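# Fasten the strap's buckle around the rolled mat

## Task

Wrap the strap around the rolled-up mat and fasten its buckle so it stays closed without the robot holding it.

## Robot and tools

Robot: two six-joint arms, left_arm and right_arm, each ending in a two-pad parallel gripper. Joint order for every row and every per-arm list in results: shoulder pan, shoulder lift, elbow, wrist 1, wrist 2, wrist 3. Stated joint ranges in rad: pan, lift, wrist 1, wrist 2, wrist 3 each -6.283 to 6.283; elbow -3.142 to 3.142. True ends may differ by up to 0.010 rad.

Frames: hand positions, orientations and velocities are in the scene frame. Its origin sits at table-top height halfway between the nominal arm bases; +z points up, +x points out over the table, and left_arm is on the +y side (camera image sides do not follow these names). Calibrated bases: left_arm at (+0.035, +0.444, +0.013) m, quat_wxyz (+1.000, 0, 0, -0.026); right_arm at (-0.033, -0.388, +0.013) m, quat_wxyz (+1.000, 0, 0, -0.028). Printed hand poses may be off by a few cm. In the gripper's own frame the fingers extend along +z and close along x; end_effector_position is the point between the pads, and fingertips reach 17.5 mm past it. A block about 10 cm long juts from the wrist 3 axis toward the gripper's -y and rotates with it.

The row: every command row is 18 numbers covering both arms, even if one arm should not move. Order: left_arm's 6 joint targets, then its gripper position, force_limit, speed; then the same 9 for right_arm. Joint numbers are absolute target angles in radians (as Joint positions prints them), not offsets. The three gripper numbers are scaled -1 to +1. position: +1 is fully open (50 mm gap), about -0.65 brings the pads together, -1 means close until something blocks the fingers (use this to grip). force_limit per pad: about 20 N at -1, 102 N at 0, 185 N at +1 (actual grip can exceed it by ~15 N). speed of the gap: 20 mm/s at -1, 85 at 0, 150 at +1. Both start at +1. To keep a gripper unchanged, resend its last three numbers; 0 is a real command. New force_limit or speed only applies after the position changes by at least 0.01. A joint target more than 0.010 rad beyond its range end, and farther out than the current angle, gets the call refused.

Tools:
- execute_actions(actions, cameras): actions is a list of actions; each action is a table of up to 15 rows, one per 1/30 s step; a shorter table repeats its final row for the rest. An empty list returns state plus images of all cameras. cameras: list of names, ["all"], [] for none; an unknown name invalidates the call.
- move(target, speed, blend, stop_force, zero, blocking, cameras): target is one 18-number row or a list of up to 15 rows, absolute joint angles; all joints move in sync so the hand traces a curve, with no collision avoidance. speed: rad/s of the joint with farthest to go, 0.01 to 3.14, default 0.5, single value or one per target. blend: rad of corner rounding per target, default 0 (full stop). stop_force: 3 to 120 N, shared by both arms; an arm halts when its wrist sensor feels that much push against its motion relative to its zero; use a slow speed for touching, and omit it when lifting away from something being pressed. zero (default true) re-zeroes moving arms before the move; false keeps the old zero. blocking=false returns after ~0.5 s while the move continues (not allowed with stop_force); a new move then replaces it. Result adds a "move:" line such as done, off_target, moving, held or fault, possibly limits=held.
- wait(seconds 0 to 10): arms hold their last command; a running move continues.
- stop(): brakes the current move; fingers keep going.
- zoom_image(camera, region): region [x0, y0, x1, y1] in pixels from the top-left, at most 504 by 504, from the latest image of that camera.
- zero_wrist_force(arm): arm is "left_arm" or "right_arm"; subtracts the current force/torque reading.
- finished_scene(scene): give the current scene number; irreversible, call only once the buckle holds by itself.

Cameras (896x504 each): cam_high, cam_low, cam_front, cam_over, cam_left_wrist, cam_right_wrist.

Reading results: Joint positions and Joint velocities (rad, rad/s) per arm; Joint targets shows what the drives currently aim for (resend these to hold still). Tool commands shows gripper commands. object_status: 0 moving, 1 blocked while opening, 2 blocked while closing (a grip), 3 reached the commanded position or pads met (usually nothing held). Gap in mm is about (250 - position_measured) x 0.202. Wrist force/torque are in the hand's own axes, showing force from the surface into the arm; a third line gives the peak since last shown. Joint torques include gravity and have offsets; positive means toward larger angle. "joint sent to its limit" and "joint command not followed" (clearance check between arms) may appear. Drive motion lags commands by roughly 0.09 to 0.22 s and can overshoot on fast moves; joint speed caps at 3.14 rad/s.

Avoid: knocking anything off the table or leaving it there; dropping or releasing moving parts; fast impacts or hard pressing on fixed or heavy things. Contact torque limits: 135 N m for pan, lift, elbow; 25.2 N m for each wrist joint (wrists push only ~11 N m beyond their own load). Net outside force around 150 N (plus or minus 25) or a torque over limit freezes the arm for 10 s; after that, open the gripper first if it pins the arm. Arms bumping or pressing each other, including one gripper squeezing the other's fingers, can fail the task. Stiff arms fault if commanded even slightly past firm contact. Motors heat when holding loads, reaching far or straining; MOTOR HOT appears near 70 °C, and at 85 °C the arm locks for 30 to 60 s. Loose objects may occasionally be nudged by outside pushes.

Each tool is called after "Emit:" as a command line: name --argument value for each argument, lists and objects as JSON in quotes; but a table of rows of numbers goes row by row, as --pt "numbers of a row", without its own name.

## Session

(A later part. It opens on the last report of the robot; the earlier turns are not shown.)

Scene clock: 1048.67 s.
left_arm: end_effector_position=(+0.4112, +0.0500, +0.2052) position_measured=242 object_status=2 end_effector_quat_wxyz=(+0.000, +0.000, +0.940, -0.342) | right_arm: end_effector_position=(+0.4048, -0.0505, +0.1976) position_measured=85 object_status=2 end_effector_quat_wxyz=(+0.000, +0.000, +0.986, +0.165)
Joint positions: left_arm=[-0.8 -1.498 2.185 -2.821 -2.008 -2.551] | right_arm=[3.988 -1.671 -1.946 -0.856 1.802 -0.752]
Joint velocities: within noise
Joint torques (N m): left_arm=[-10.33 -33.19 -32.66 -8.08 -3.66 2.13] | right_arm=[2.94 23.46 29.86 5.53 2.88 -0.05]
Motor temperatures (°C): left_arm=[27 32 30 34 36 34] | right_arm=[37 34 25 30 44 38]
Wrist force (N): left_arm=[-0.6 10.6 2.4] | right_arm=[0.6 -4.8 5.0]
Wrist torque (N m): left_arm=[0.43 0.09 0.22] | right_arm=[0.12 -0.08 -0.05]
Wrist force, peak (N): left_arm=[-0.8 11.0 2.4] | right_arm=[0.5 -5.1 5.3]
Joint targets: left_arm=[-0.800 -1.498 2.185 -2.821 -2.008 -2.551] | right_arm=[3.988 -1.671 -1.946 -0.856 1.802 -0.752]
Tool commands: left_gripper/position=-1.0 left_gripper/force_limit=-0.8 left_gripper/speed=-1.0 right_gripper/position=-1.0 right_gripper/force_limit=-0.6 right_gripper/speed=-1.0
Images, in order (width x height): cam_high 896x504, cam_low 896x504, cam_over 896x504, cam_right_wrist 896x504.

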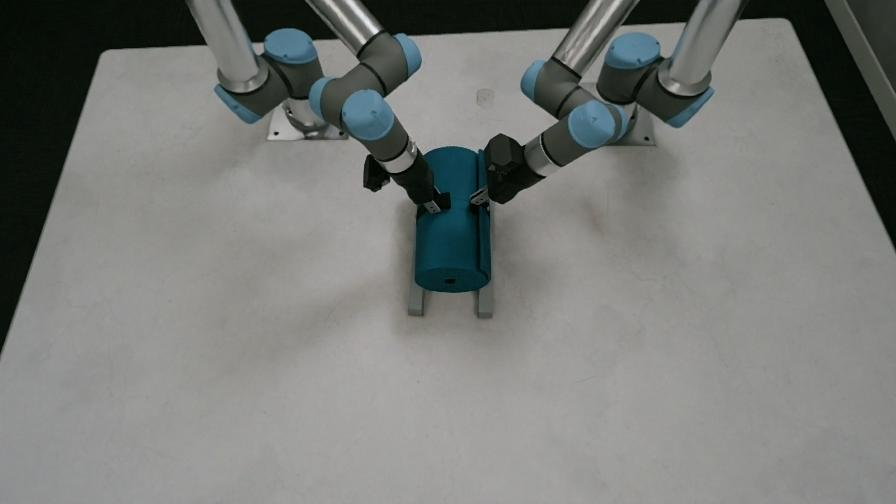

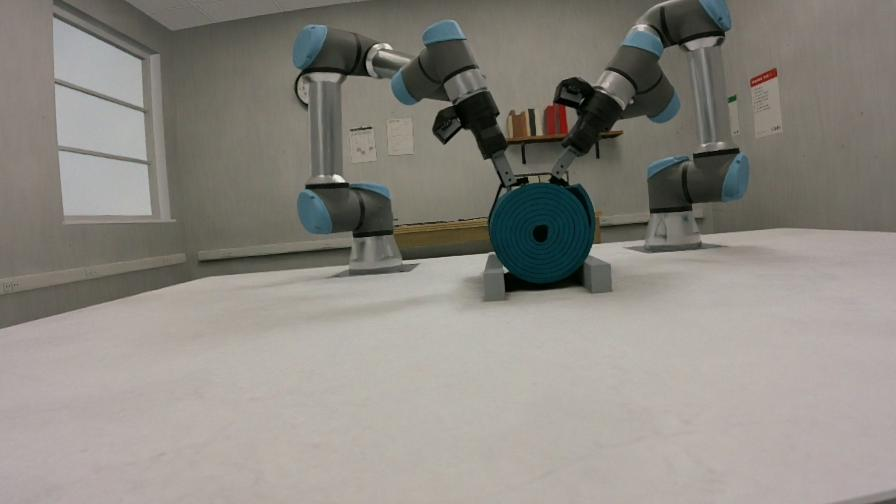

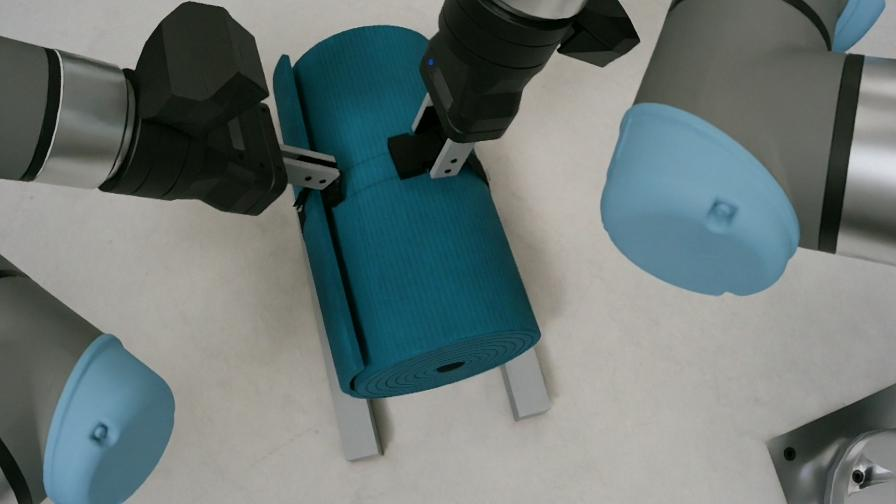

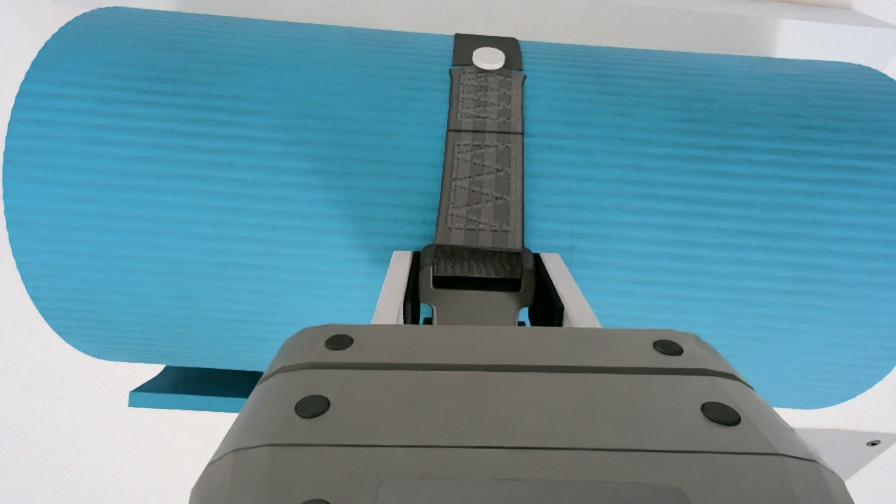

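Emit:
zoom_image --camera "cam_over" --region '[270, 130, 370, 220]'

Scaled by 5.040.

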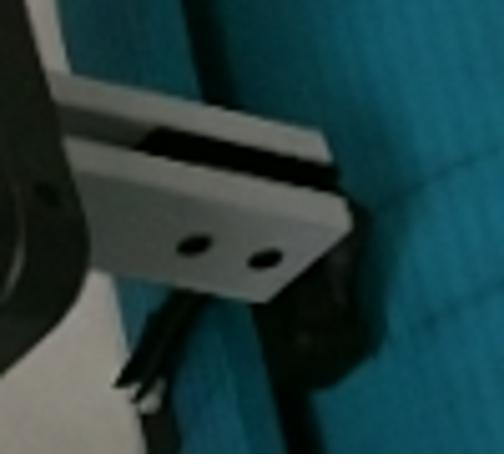

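Emit:
move --target '[-0.7805,-1.5011,2.2093,-2.8347,-2.0184,-2.5328,-1,-0.8,-1,3.9884,-1.6705,-1.9455,-0.8564,1.8018,-0.752,-1,-0.6,-1]' --speed 0.1 --cameras '["cam_over"]'

Emit:
move --target '[-0.7805,-1.5011,2.2093,-2.8347,-2.0184,-2.5328,0.9,-0.8,-0.5,3.9884,-1.6705,-1.9455,-0.8564,1.8018,-0.752,-1,-0.6,-1]' --cameras '["cam_over","cam_left_wrist","cam_front"]'

Emit:
zoom_image --camera "cam_over" --region '[270, 130, 370, 220]'

Emit:
zoom_image --camera "cam_left_wrist" --region '[330, 200, 650, 400]'

Scene clock: 1062.70 s.
left_arm: end_effector_position=(+0.4113, +0.0620, +0.1982) position_measured=242 object_status=2 end_effector_quat_wxyz=(+0.000, +0.000, +0.940, -0.342) | right_arm: end_effector_position=(+0.4048, -0.0505, +0.1976) position_measured=85 object_status=2 end_effector_quat_wxyz=(+0.000, +0.000, +0.986, +0.165)
Joint positions: left_arm=[-0.78 -1.501 2.21 -2.835 -2.019 -2.532] | right_arm=[3.988 -1.671 -1.945 -0.856 1.802 -0.752]
Joint torques (N m): left_arm=[-7.56 -32.69 -30.56 -3.73 -0.51 -2.06] | right_arm=[5.7 24.72 33.42 6.42 3.52 0.03]
Wrist force (N): left_arm=[-0.4 8.5 3.0] | right_arm=[0.8 -3.4 5.1]
Wrist torque (N m): left_arm=[0.47 0.09 0.10] | right_arm=[0.17 -0.06 -0.04]
Wrist force, peak (N): left_arm=[-0.7 10.9 2.7] | right_arm=[0.6 -5.2 5.3]
Joint targets: left_arm=[-0.780 -1.501 2.209 -2.835 -2.018 -2.533] | right_arm=[3.988 -1.671 -1.946 -0.856 1.802 -0.752]
move: done
Images, in order (width x height): cam_over 896x504.

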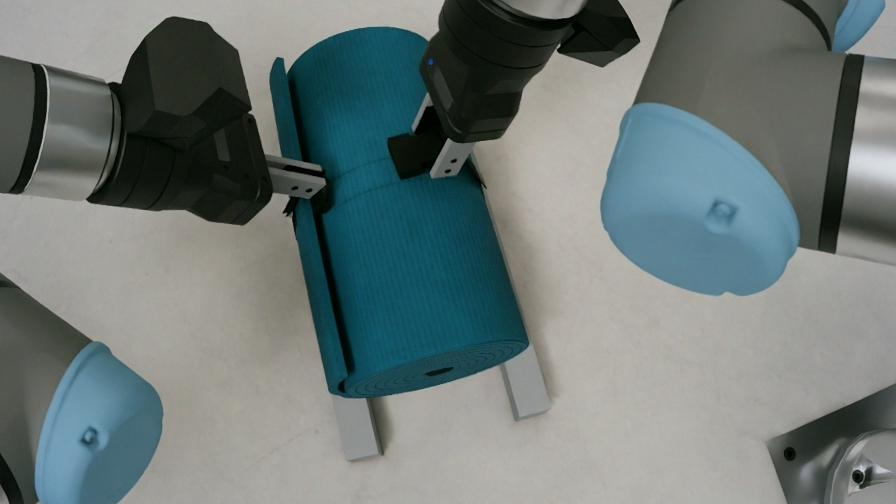

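Scene clock: 1063.80 s.
left_arm: end_effector_position=(+0.4113, +0.0619, +0.1982) position_measured=18 object_status=3 end_effector_quat_wxyz=(+0.000, +0.000, +0.940, -0.342) | right_arm: end_effector_position=(+0.4048, -0.0505, +0.1976) position_measured=85 object_status=2 end_effector_quat_wxyz=(+0.000, +0.000, +0.986, +0.165)
Joint positions: left_arm=[-0.78 -1.501 2.209 -2.835 -2.018 -2.533] | right_arm=[3.988 -1.671 -1.946 -0.856 1.802 -0.752]
Joint torques (N m): left_arm=[-7.66 -19.47 -27.21 -1.43 0.75 -2.52] | right_arm=[5.74 25.04 33.48 3.11 3 0.01]
Wrist force (N): left_arm=[-0.3 2.5 -1.0] | right_arm=[0.5 -0.5 1.6]
Wrist torque (N m): left_arm=[0.41 0.11 0.09] | right_arm=[0.26 -0.07 -0.04]
Wrist force, peak (N): left_arm=[-0.5 7.4 1.9] | right_arm=[0.8 -3.3 4.6]
Joint targets: left_arm=[-0.780 -1.501 2.209 -2.835 -2.018 -2.533] | right_arm=[3.988 -1.671 -1.946 -0.856 1.802 -0.752]
move: done
Images, in order (width x height): cam_front 896x504, cam_over 896x504, cam_left_wrist 896x504.

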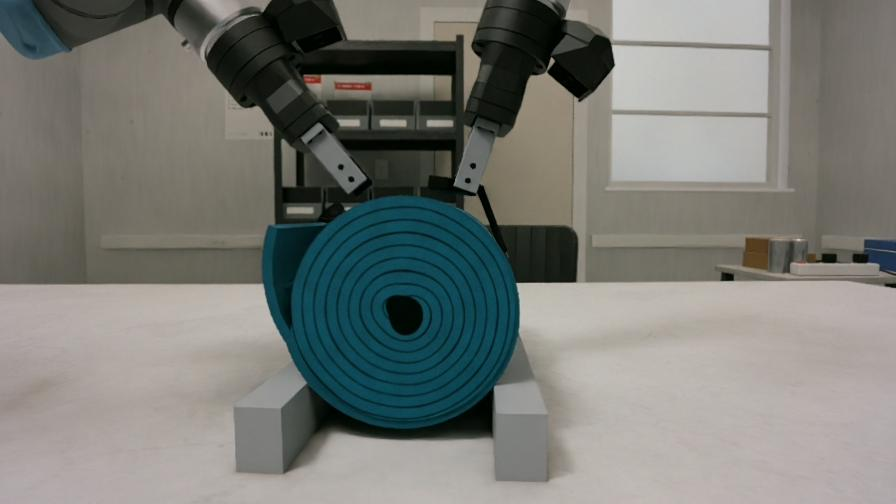

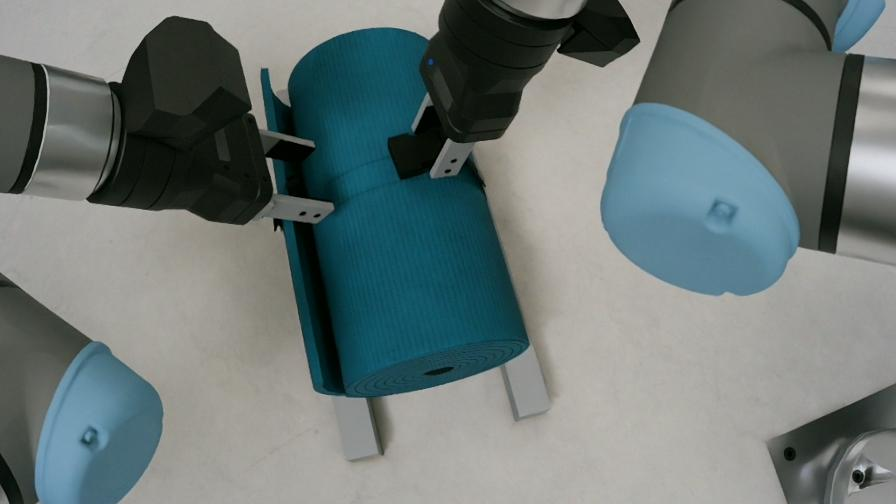

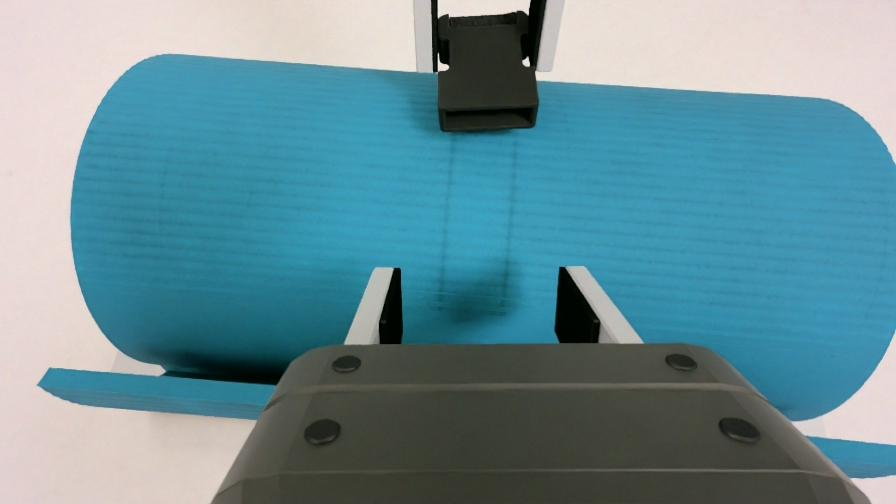

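Scaled by 5.040.

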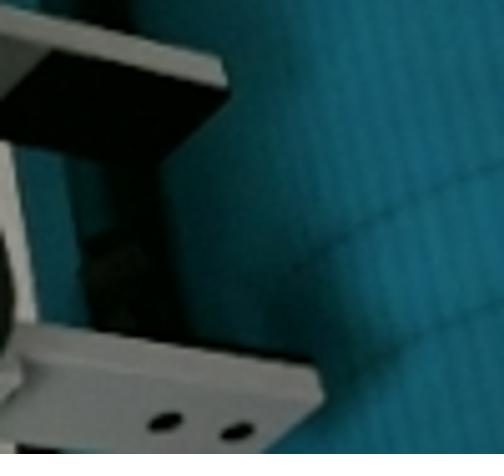

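Scaled by 1.575.

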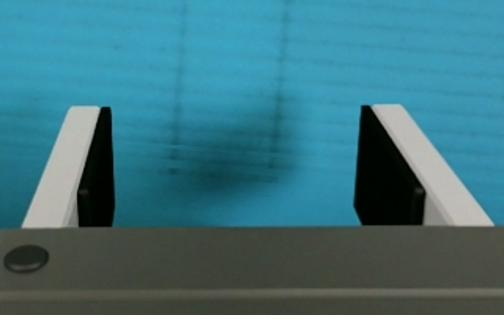

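Emit:
move --pt "-0.86 -1.54 1.95 -2.25 -1.8 -2.58 0.9 -0.8 -1 3.9884 -1.6705 -1.9455 -0.8564 1.8018 -0.752 -1 -0.6 -1" --pt "-0.9986 -1.5429 1.6469 -1.6748 -1.5708 -1.0 0.9 -0.8 -1 3.8952 -1.6017 -2.0131 -0.8799 1.823 -0.8455 -1 -0.6 -1" --speed 0.7 --cameras '["cam_front","cam_right_wrist"]'

Emit:
move --target '[-1.1229,-1.1667,1.298,-1.128,-1.3477,0.3298,0.9,-0.8,-1,3.8952,-1.6017,-2.0131,-0.8799,1.823,-0.8455,-1,-0.6,-1]' --speed 0.7 --cameras '["cam_front","cam_left_wrist","cam_over"]'

Emit:
zoom_image --camera "cam_left_wrist" --region '[330, 100, 650, 350]'

Scene clock: 1102.53 s.
left_arm: end_effector_position=(+0.4003, +0.0746, +0.3003) position_measured=18 object_status=3 end_effector_quat_wxyz=(+0.000, +0.725, +0.689, +0.000) | right_arm: end_effector_position=(+0.4046, -0.1106, +0.1978) position_measured=85 object_status=2 end_effector_quat_wxyz=(+0.000, +0.000, +0.986, +0.165)
Joint positions: left_arm=[-0.999 -1.543 1.647 -1.675 -1.571 -1] | right_arm=[3.895 -1.602 -2.013 -0.88 1.823 -0.846]
Joint torques (N m): left_arm=[8.74 -34.91 -18.42 -4.77 -1.62 1.71] | right_arm=[4.07 18.52 32.06 4.29 0.89 1.06]
Wrist force (N): left_arm=[-0.9 1.0 0.1] | right_arm=[0.7 4.9 6.9]
Wrist torque (N m): left_arm=[0.19 0.12 0.05] | right_arm=[0.28 -0.07 0.03]
Wrist force, peak (N): left_arm=[0.1 3.4 -0.7] | right_arm=[0.9 4.7 7.1]
Joint targets: left_arm=[-0.999 -1.543 1.647 -1.675 -1.571 -1.000] | right_arm=[3.895 -1.602 -2.013 -0.880 1.823 -0.846]
move: done
Images, in order (width x height): cam_front 896x504, cam_right_wrist 896x504.

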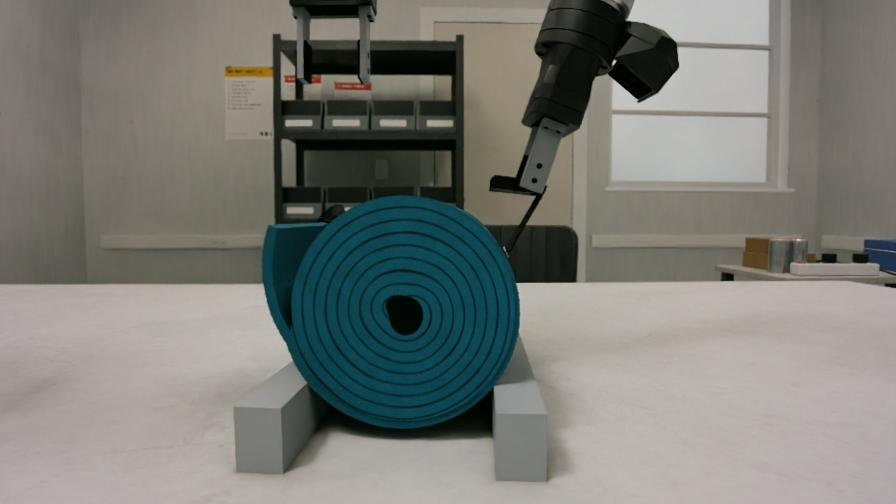

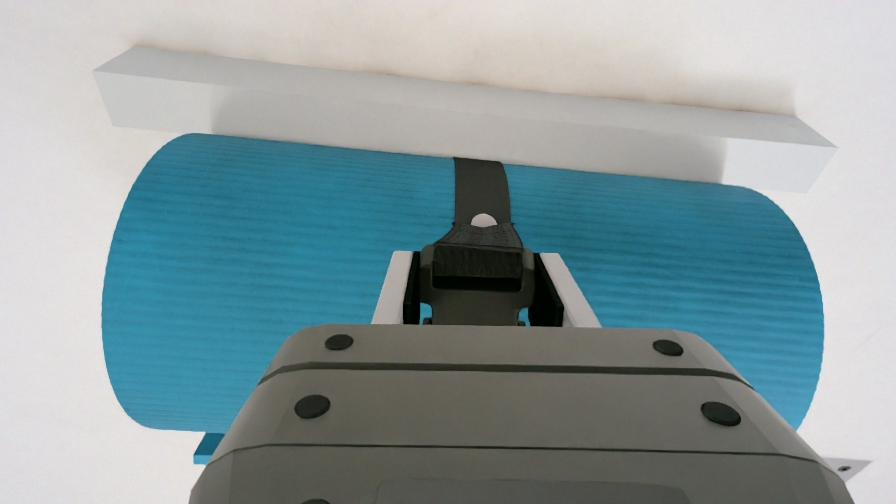

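Scene clock: 1104.97 s.
left_arm: end_effector_position=(+0.4049, +0.0535, +0.2483) position_measured=18 object_status=3 end_effector_quat_wxyz=(-0.301, +0.954, +0.000, +0.000) | right_arm: end_effector_position=(+0.4047, -0.1106, +0.1978) position_measured=85 object_status=2 end_effector_quat_wxyz=(+0.000, +0.000, +0.986, +0.165)
Joint positions: left_arm=[-1.123 -1.167 1.298 -1.128 -1.348 0.329] | right_arm=[3.895 -1.602 -2.013 -0.88 1.823 -0.845]
Joint torques (N m): left_arm=[8.5 -49.06 -17.94 -2.76 -1.14 1.56] | right_arm=[3.88 17.64 34.56 5.34 -2.45 1.07]
Wrist force (N): left_arm=[-0.3 2.4 -0.8] | right_arm=[0.7 4.9 6.8]
Wrist torque (N m): left_arm=[0.39 0.10 0.18] | right_arm=[0.28 -0.08 0.03]
Wrist force, peak (N): left_arm=[-0.5 3.1 -0.9] | right_arm=[0.8 4.9 7.3]
Joint targets: left_arm=[-1.123 -1.167 1.298 -1.128 -1.348 0.330] | right_arm=[3.895 -1.602 -2.013 -0.880 1.823 -0.846]
move: done
Images, in order (width x height): cam_front 896x504, cam_over 896x504, cam_left_wrist 896x504.

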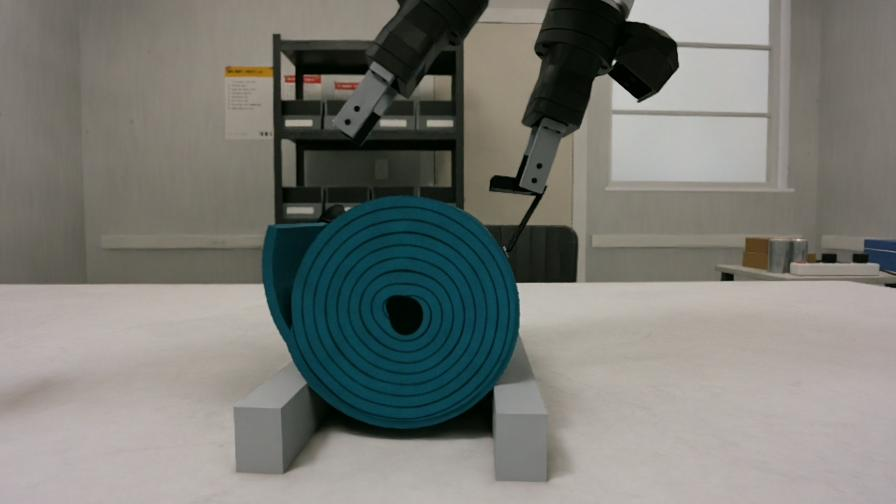

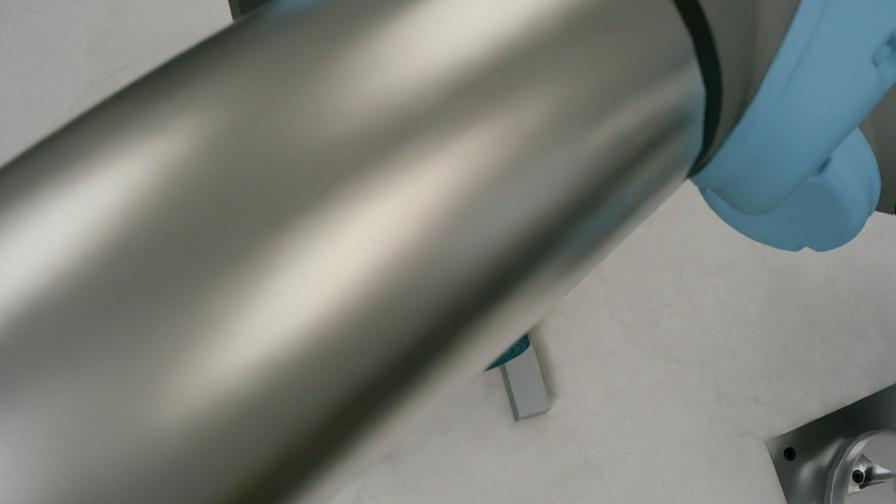

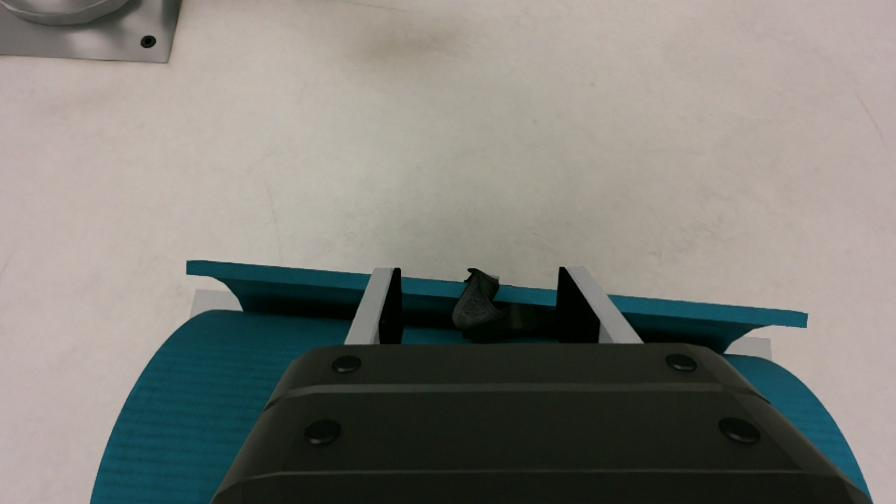

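Scaled by 1.575.

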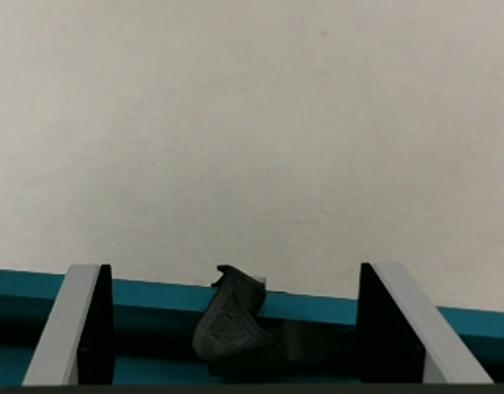

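Emit:
move --target '[-1.0277,-1.4722,1.7262,-1.8248,-1.5708,0.4915,0.9,-0.8,-1,3.8952,-1.6017,-2.0131,-0.8799,1.823,-0.8455,-1,-0.6,-1]' --speed 0.7 --cameras '["cam_left_wrist","cam_front"]'

Emit:
zoom_image --camera "cam_left_wrist" --region '[400, 80, 600, 230]'

Emit:
zoom_image --camera "cam_front" --region '[260, 170, 420, 270]'

Scene clock: 1111.20 s.
left_arm: end_effector_position=(+0.3986, +0.0470, +0.2405) position_measured=18 object_status=3 end_effector_quat_wxyz=(+0.000, +1.000, +0.000, +0.000) | right_arm: end_effector_position=(+0.4047, -0.1106, +0.1978) position_measured=85 object_status=2 end_effector_quat_wxyz=(+0.000, +0.000, +0.986, +0.165)
Joint positions: left_arm=[-1.028 -1.472 1.726 -1.824 -1.571 0.492] | right_arm=[3.895 -1.602 -2.013 -0.88 1.823 -0.845]
Joint torques (N m): left_arm=[-8.09 -32.22 -21.04 -4.5 1.11 -2.66] | right_arm=[4.35 17.56 34.57 5.31 -2.38 0.9]
Wrist force (N): left_arm=[-0.8 1.2 -0.1] | right_arm=[0.7 4.9 6.8]
Wrist torque (N m): left_arm=[0.21 0.11 -0.01] | right_arm=[0.29 -0.08 0.03]
Wrist force, peak (N): left_arm=[-0.5 3.0 -1.0] | right_arm=[0.8 4.8 7.3]
Joint targets: left_arm=[-1.028 -1.472 1.726 -1.825 -1.571 0.492] | right_arm=[3.895 -1.602 -2.013 -0.880 1.823 -0.846]
move: done
Images, in order (width x height): cam_front 896x504, cam_left_wrist 896x504.

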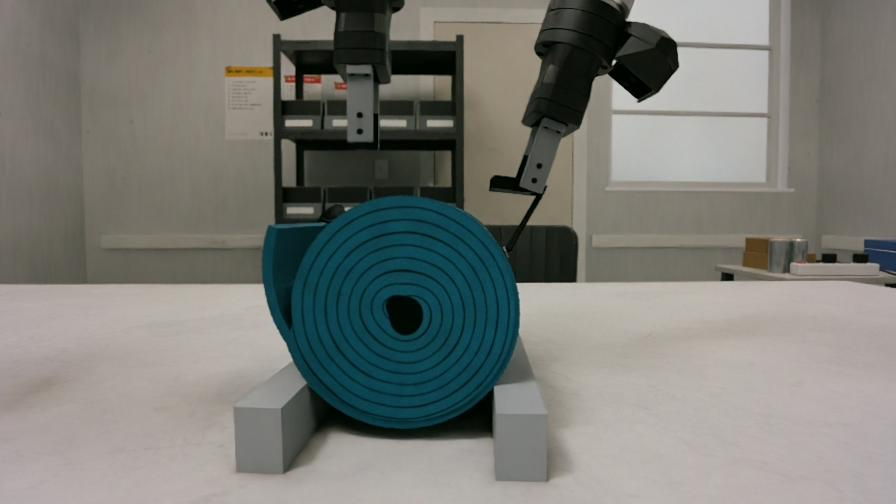

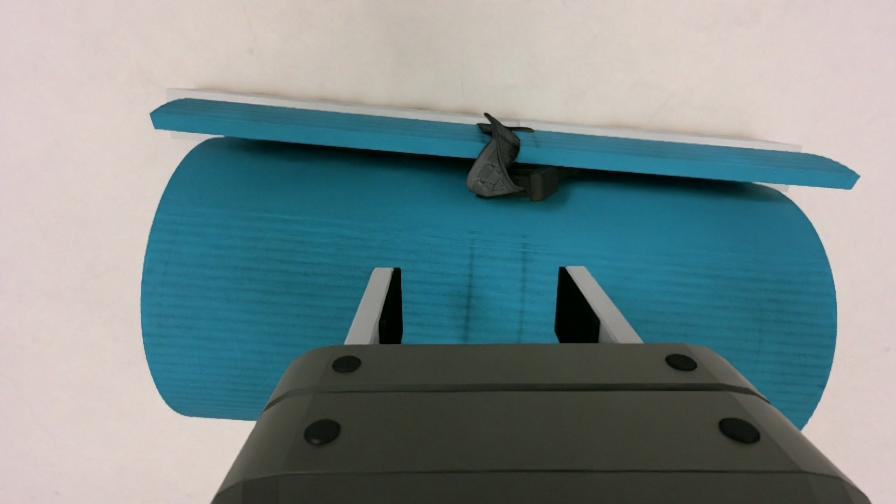

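Scaled by 2.520.

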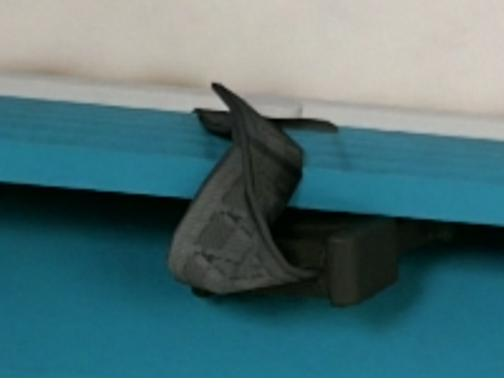

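Scaled by 3.150.

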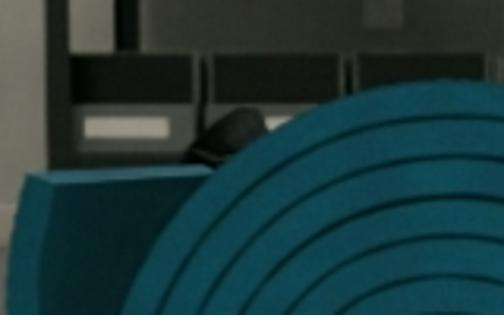

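Emit:
move --target '[-0.9587,-1.4764,1.7413,-1.8357,-1.5708,-1.3249,0.45,-0.8,-1,3.8952,-1.6017,-2.0131,-0.8799,1.823,-0.8455,-1,-0.6,-1]' --speed 0.8 --cameras '["cam_left_wrist"]'

Emit:
move --target '[-0.9587,-1.4464,1.7913,-1.9157,-1.5708,-1.3249,0.45,-0.8,-1,3.8952,-1.6017,-2.0131,-0.8799,1.823,-0.8455,-1,-0.6,-1]' --speed 0.3 --stop_force 8 --cameras '["cam_left_wrist","cam_front"]'

Emit:
zoom_image --camera "cam_left_wrist" --region '[330, 180, 650, 400]'

Emit:
zoom_image --camera "cam_front" --region '[240, 120, 440, 270]'

Scene clock: 1149.87 s.
left_arm: end_effector_position=(+0.4236, +0.0754, +0.2365) position_measured=85 object_status=3 end_effector_quat_wxyz=(+0.000, +0.588, +0.809, +0.000) | right_arm: end_effector_position=(+0.4047, -0.1106, +0.1978) position_measured=85 object_status=2 end_effector_quat_wxyz=(+0.000, +0.000, +0.986, +0.165)
Joint positions: left_arm=[-0.959 -1.476 1.741 -1.836 -1.571 -1.325] | right_arm=[3.895 -1.602 -2.013 -0.88 1.823 -0.845]
Joint torques (N m): left_arm=[-5.15 -38.51 -21.4 -4.64 -1.41 -2.26] | right_arm=[3.5 17.47 33.85 5.38 -2.38 0.98]
Wrist force (N): left_arm=[-0.7 0.9 0.1] | right_arm=[0.6 4.9 7.0]
Wrist torque (N m): left_arm=[0.17 0.09 -0.07] | right_arm=[0.29 -0.07 0.03]
Wrist force, peak (N): left_arm=[-0.9 1.4 0.0] | right_arm=[0.6 4.8 7.2]
Joint targets: left_arm=[-0.959 -1.476 1.741 -1.836 -1.571 -1.325] | right_arm=[3.895 -1.602 -2.013 -0.880 1.823 -0.846]
move: done
Images, in order (width x height): cam_left_wrist 896x504.

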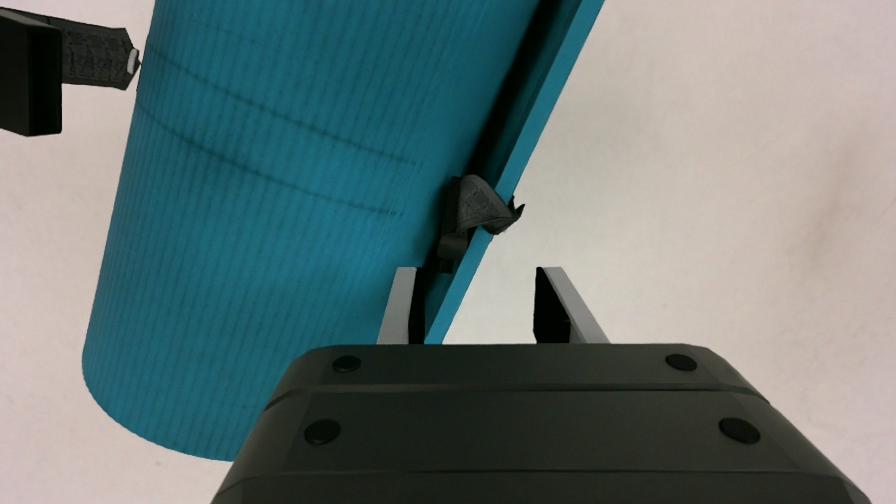

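Scene clock: 1151.30 s.
left_arm: end_effector_position=(+0.4253, +0.0726, +0.2052) position_measured=85 object_status=3 end_effector_quat_wxyz=(+0.000, +0.588, +0.809, +0.000) | right_arm: end_effector_position=(+0.4047, -0.1106, +0.1978) position_measured=85 object_status=2 end_effector_quat_wxyz=(+0.000, +0.000, +0.986, +0.165)
Joint positions: left_arm=[-0.959 -1.446 1.791 -1.916 -1.571 -1.325] | right_arm=[3.895 -1.602 -2.013 -0.88 1.823 -0.845]
Joint torques (N m): left_arm=[-7.11 -40.81 -31.12 -2.48 -1.34 -2.59] | right_arm=[3.93 17.58 34.3 5.26 -2.38 0.86]
Wrist force (N): left_arm=[-0.6 1.0 -0.2] | right_arm=[0.7 4.7 7.1]
Wrist torque (N m): left_arm=[0.18 0.08 -0.06] | right_arm=[0.27 -0.07 0.03]
Wrist force, peak (N): left_arm=[-0.4 1.1 -1.2] | right_arm=[0.8 4.7 7.2]
Joint targets: left_arm=[-0.959 -1.446 1.791 -1.916 -1.571 -1.325] | right_arm=[3.895 -1.602 -2.013 -0.880 1.823 -0.846]
move: done
Images, in order (width x height): cam_front 896x504, cam_left_wrist 896x504.

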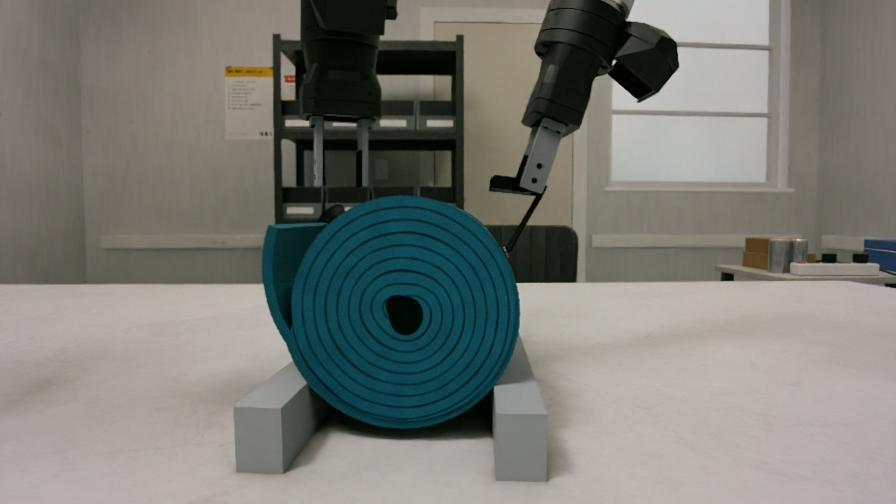

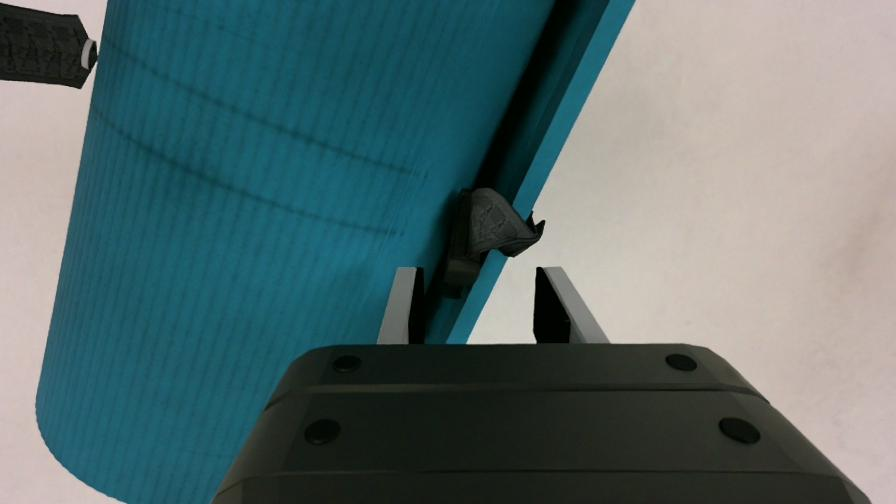

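Scaled by 1.575.

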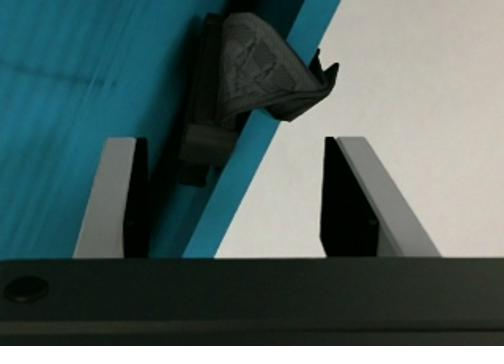

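Scaled by 2.520.

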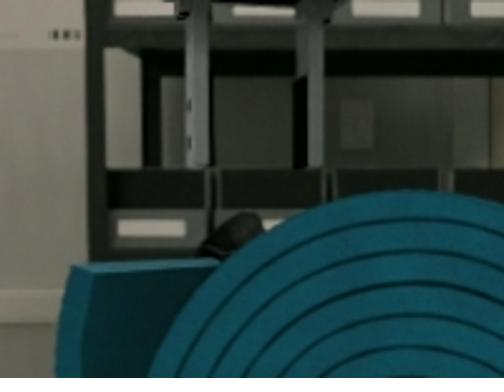

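Emit:
move --pt "-0.9824 -1.4627 1.7605 -1.8686 -1.5708 0.4164 0.9 -0.8 -1 3.8952 -1.6017 -2.0131 -0.8799 1.823 -0.8455 -1 -0.6 -1" --pt "-0.9824 -1.4427 1.8005 -1.9286 -1.5708 0.4164 0.9 -0.8 -1 3.8952 -1.6017 -2.0131 -0.8799 1.823 -0.8455 -1 -0.6 -1" --speed 0.7 --cameras '["cam_left_wrist"]'

Emit:
zoom_image --camera "cam_left_wrist" --region '[330, 150, 650, 370]'

Scene clock: 1167.30 s.
left_arm: end_effector_position=(+0.4163, +0.0636, +0.2003) position_measured=18 object_status=3 end_effector_quat_wxyz=(+0.000, +0.998, +0.060, +0.000) | right_arm: end_effector_position=(+0.4047, -0.1106, +0.1978) position_measured=85 object_status=2 end_effector_quat_wxyz=(+0.000, +0.000, +0.986, +0.165)
Joint positions: left_arm=[-0.982 -1.443 1.8 -1.928 -1.571 0.416] | right_arm=[3.895 -1.602 -2.013 -0.88 1.823 -0.845]
Joint torques (N m): left_arm=[7.29 -36.97 -19.24 -4.32 -0.69 2.4] | right_arm=[4 17.77 34.42 5.22 -2.39 0.89]
Wrist force (N): left_arm=[-0.6 1.2 0.0] | right_arm=[0.8 4.7 6.9]
Wrist torque (N m): left_arm=[0.21 0.07 0.05] | right_arm=[0.27 -0.09 0.03]
Wrist force, peak (N): left_arm=[-0.6 1.3 2.7] | right_arm=[0.7 4.8 7.2]
Joint targets: left_arm=[-0.982 -1.443 1.800 -1.929 -1.571 0.416] | right_arm=[3.895 -1.602 -2.013 -0.880 1.823 -0.846]
move: done
Images, in order (width x height): cam_left_wrist 896x504.

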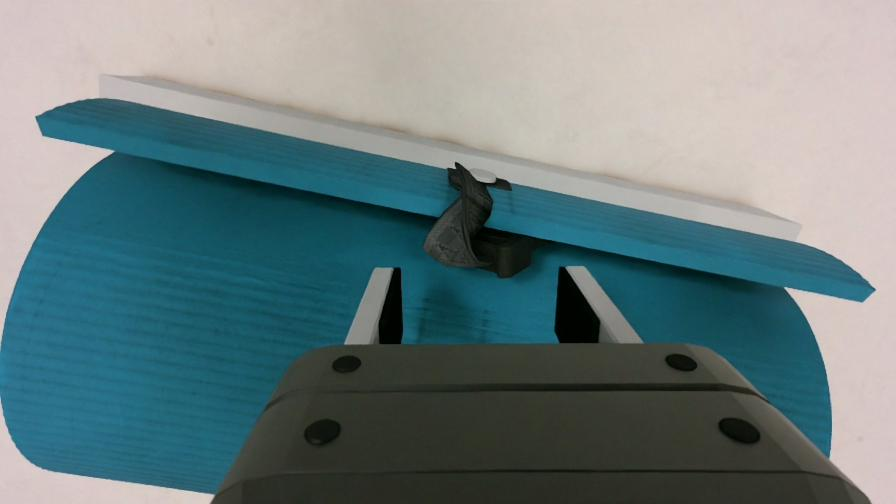

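Scaled by 1.575.

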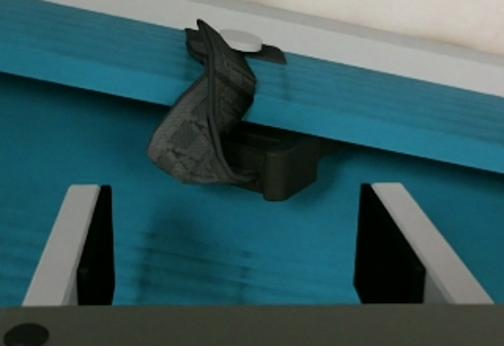

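Emit:
move --target '[-0.9797,-1.428,1.844,-1.987,-1.5708,0.419,0.9,-0.8,-1,3.8952,-1.6017,-2.0131,-0.8799,1.823,-0.8455,-1,-0.6,-1]' --speed 0.12 --stop_force 10 --cameras '["cam_left_wrist","cam_front"]'

Emit:
zoom_image --camera "cam_left_wrist" --region '[330, 150, 650, 370]'

Emit:
zoom_image --camera "cam_front" --region '[240, 120, 440, 270]'

Scene clock: 1180.07 s.
left_arm: end_effector_position=(+0.4161, +0.0667, +0.1783) position_measured=18 object_status=3 end_effector_quat_wxyz=(+0.000, +0.998, +0.060, +0.000) | right_arm: end_effector_position=(+0.4047, -0.1106, +0.1978) position_measured=85 object_status=2 end_effector_quat_wxyz=(+0.000, +0.000, +0.986, +0.165)
Joint positions: left_arm=[-0.98 -1.428 1.844 -1.987 -1.571 0.419] | right_arm=[3.895 -1.602 -2.013 -0.88 1.823 -0.845]
Joint torques (N m): left_arm=[-4.39 -40.86 -30.66 -0.35 -0.49 -0.95] | right_arm=[3.77 18.19 34.27 5.2 -2.38 0.89]
Wrist force (N): left_arm=[-0.6 1.2 0.0] | right_arm=[0.7 4.7 6.7]
Wrist torque (N m): left_arm=[0.22 0.07 -0.07] | right_arm=[0.26 -0.08 0.03]
Wrist force, peak (N): left_arm=[-0.6 1.2 -1.3] | right_arm=[0.8 4.8 7.2]
Joint targets: left_arm=[-0.980 -1.428 1.844 -1.987 -1.571 0.419] | right_arm=[3.895 -1.602 -2.013 -0.880 1.823 -0.846]
move: done
Images, in order (width x height): cam_front 896x504, cam_left_wrist 896x504.

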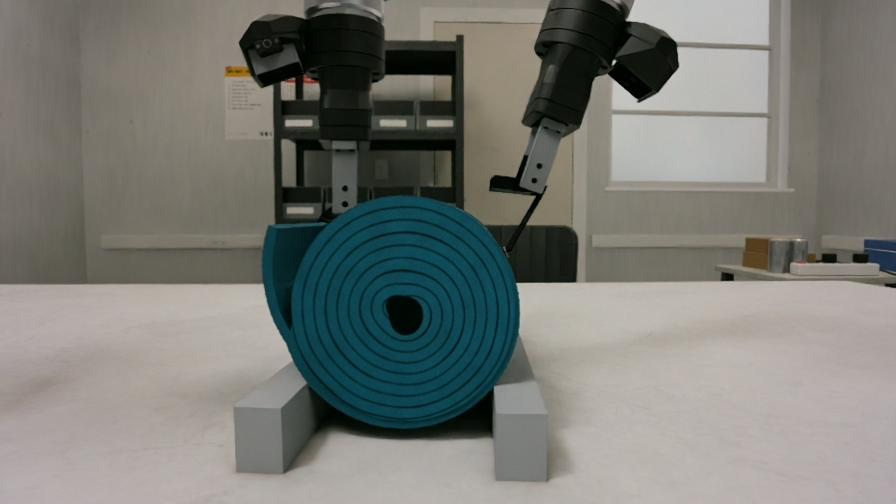

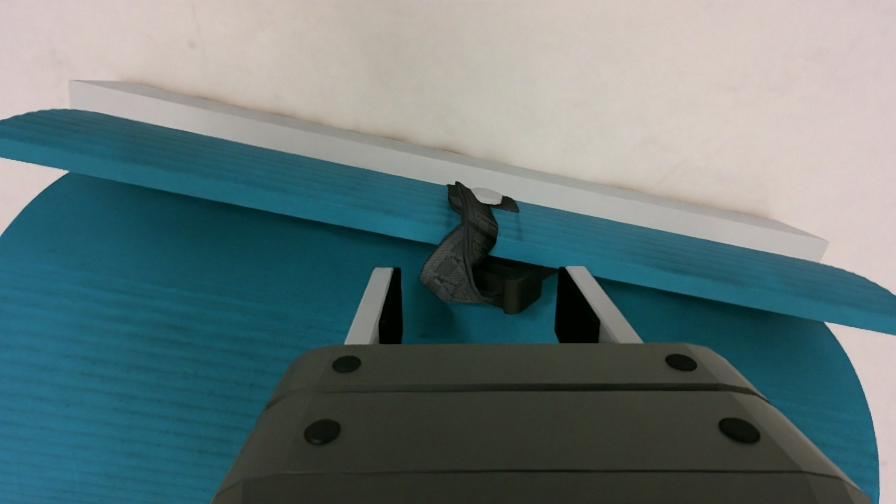

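Scaled by 1.575.

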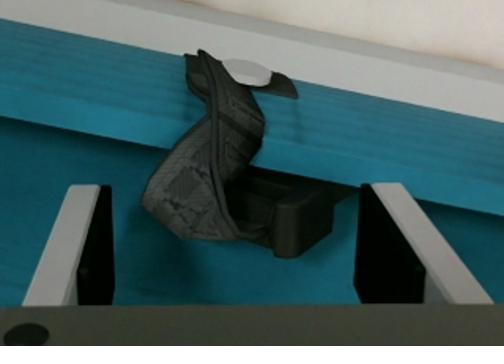

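Scaled by 2.520.

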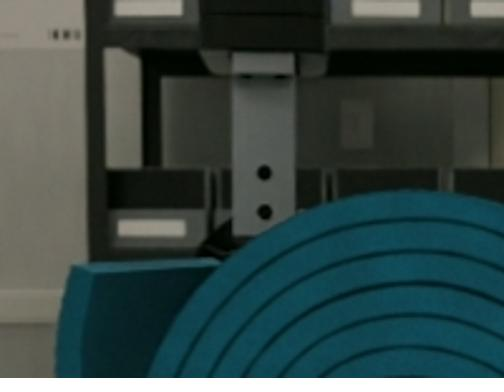

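Emit:
move --pt "-0.9736 -1.4405 1.859 -1.989 -1.5708 0.425 0.9 -0.8 -1 3.8952 -1.6017 -2.0131 -0.8799 1.823 -0.8455 -1 -0.6 -1" --pt "-0.9736 -1.436 1.8675 -2.0022 -1.5708 0.425 0.9 -0.8 -1 3.8952 -1.6017 -2.0131 -0.8799 1.823 -0.8455 -1 -0.6 -1" --speed 0.1 --stop_force 18

Emit:
move --target '[-0.9736,-1.436,1.8675,-2.0022,-1.5708,0.425,-1,-0.6,-1,3.8952,-1.6017,-2.0131,-0.8799,1.823,-0.8455,-1,-0.6,-1]' --cameras '["cam_left_wrist","cam_front"]'

Emit:
zoom_image --camera "cam_left_wrist" --region '[330, 150, 650, 370]'

Scene clock: 1193.40 s.
left_arm: end_effector_position=(+0.4153, +0.0741, +0.1732) position_measured=18 object_status=3 end_effector_quat_wxyz=(+0.000, +0.998, +0.060, +0.000) | right_arm: end_effector_position=(+0.4047, -0.1106, +0.1978) position_measured=85 object_status=2 end_effector_quat_wxyz=(+0.000, +0.000, +0.986, +0.165)
Joint positions: left_arm=[-0.974 -1.436 1.868 -2.002 -1.571 0.425] | right_arm=[3.895 -1.602 -2.013 -0.88 1.823 -0.845]
Joint torques (N m): left_arm=[-7.97 -39.94 -30.88 -0.44 0.02 -2.58] | right_arm=[4.09 18.02 33.8 5.08 -2.4 0.94]
Wrist force (N): left_arm=[-0.5 1.1 0.1] | right_arm=[0.8 4.7 7.0]
Wrist torque (N m): left_arm=[0.20 0.06 -0.07] | right_arm=[0.26 -0.10 0.03]
Wrist force, peak (N): left_arm=[-0.8 1.7 -0.1] | right_arm=[0.8 4.8 7.2]
Joint targets: left_arm=[-0.974 -1.436 1.868 -2.002 -1.571 0.425] | right_arm=[3.895 -1.602 -2.013 -0.880 1.823 -0.846]
move: done

Scene clock: 1195.93 s.
left_arm: end_effector_position=(+0.4153, +0.0741, +0.1732) position_measured=246 object_status=2 end_effector_quat_wxyz=(+0.000, +0.998, +0.060, +0.000) | right_arm: end_effector_position=(+0.4047, -0.1106, +0.1978) position_measured=85 object_status=2 end_effector_quat_wxyz=(+0.000, +0.000, +0.986, +0.165)
Joint positions: left_arm=[-0.974 -1.436 1.867 -2.002 -1.571 0.425] | right_arm=[3.895 -1.602 -2.013 -0.88 1.823 -0.845]
Joint torques (N m): left_arm=[-7.56 -37.33 -28.09 -0.56 -0.14 -2.54] | right_arm=[3.45 18.21 33.82 5.12 -2.41 0.86]
Wrist force (N): left_arm=[0.6 1.3 -2.7] | right_arm=[1.0 4.8 6.9]
Wrist torque (N m): left_arm=[0.25 0.11 -0.06] | right_arm=[0.28 -0.13 0.03]
Wrist force, peak (N): left_arm=[0.8 1.3 -2.8] | right_arm=[0.8 4.8 7.2]
Joint targets: left_arm=[-0.974 -1.436 1.868 -2.002 -1.571 0.425] | right_arm=[3.895 -1.602 -2.013 -0.880 1.823 -0.846]
move: done
Images, in order (width x height): cam_front 896x504, cam_left_wrist 896x504.

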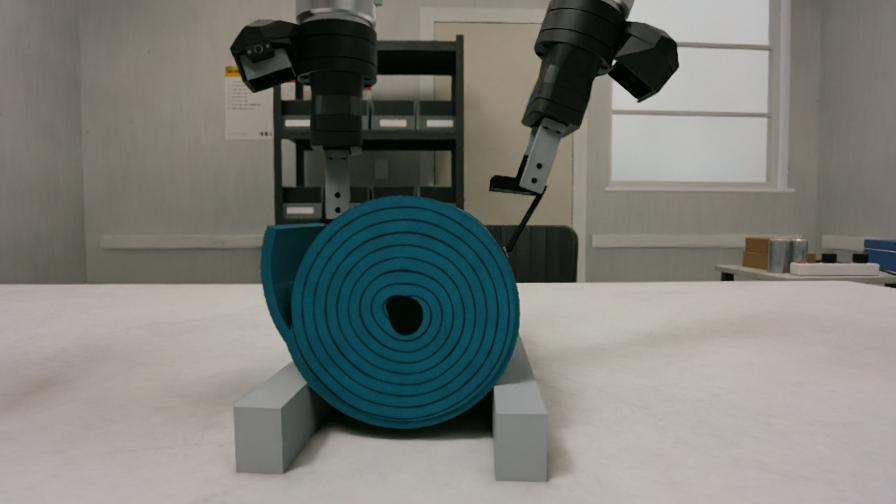

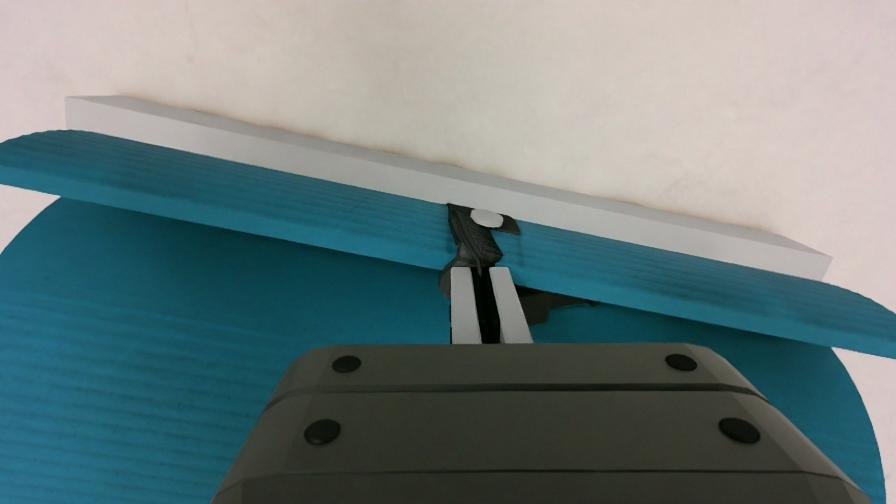

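Scaled by 1.575.

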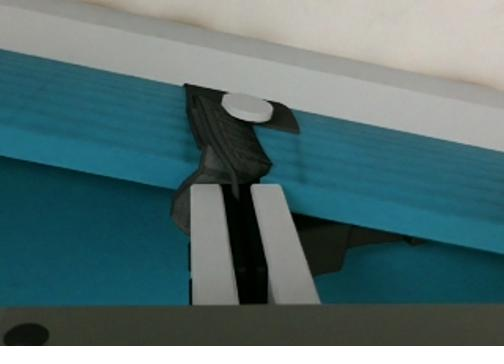

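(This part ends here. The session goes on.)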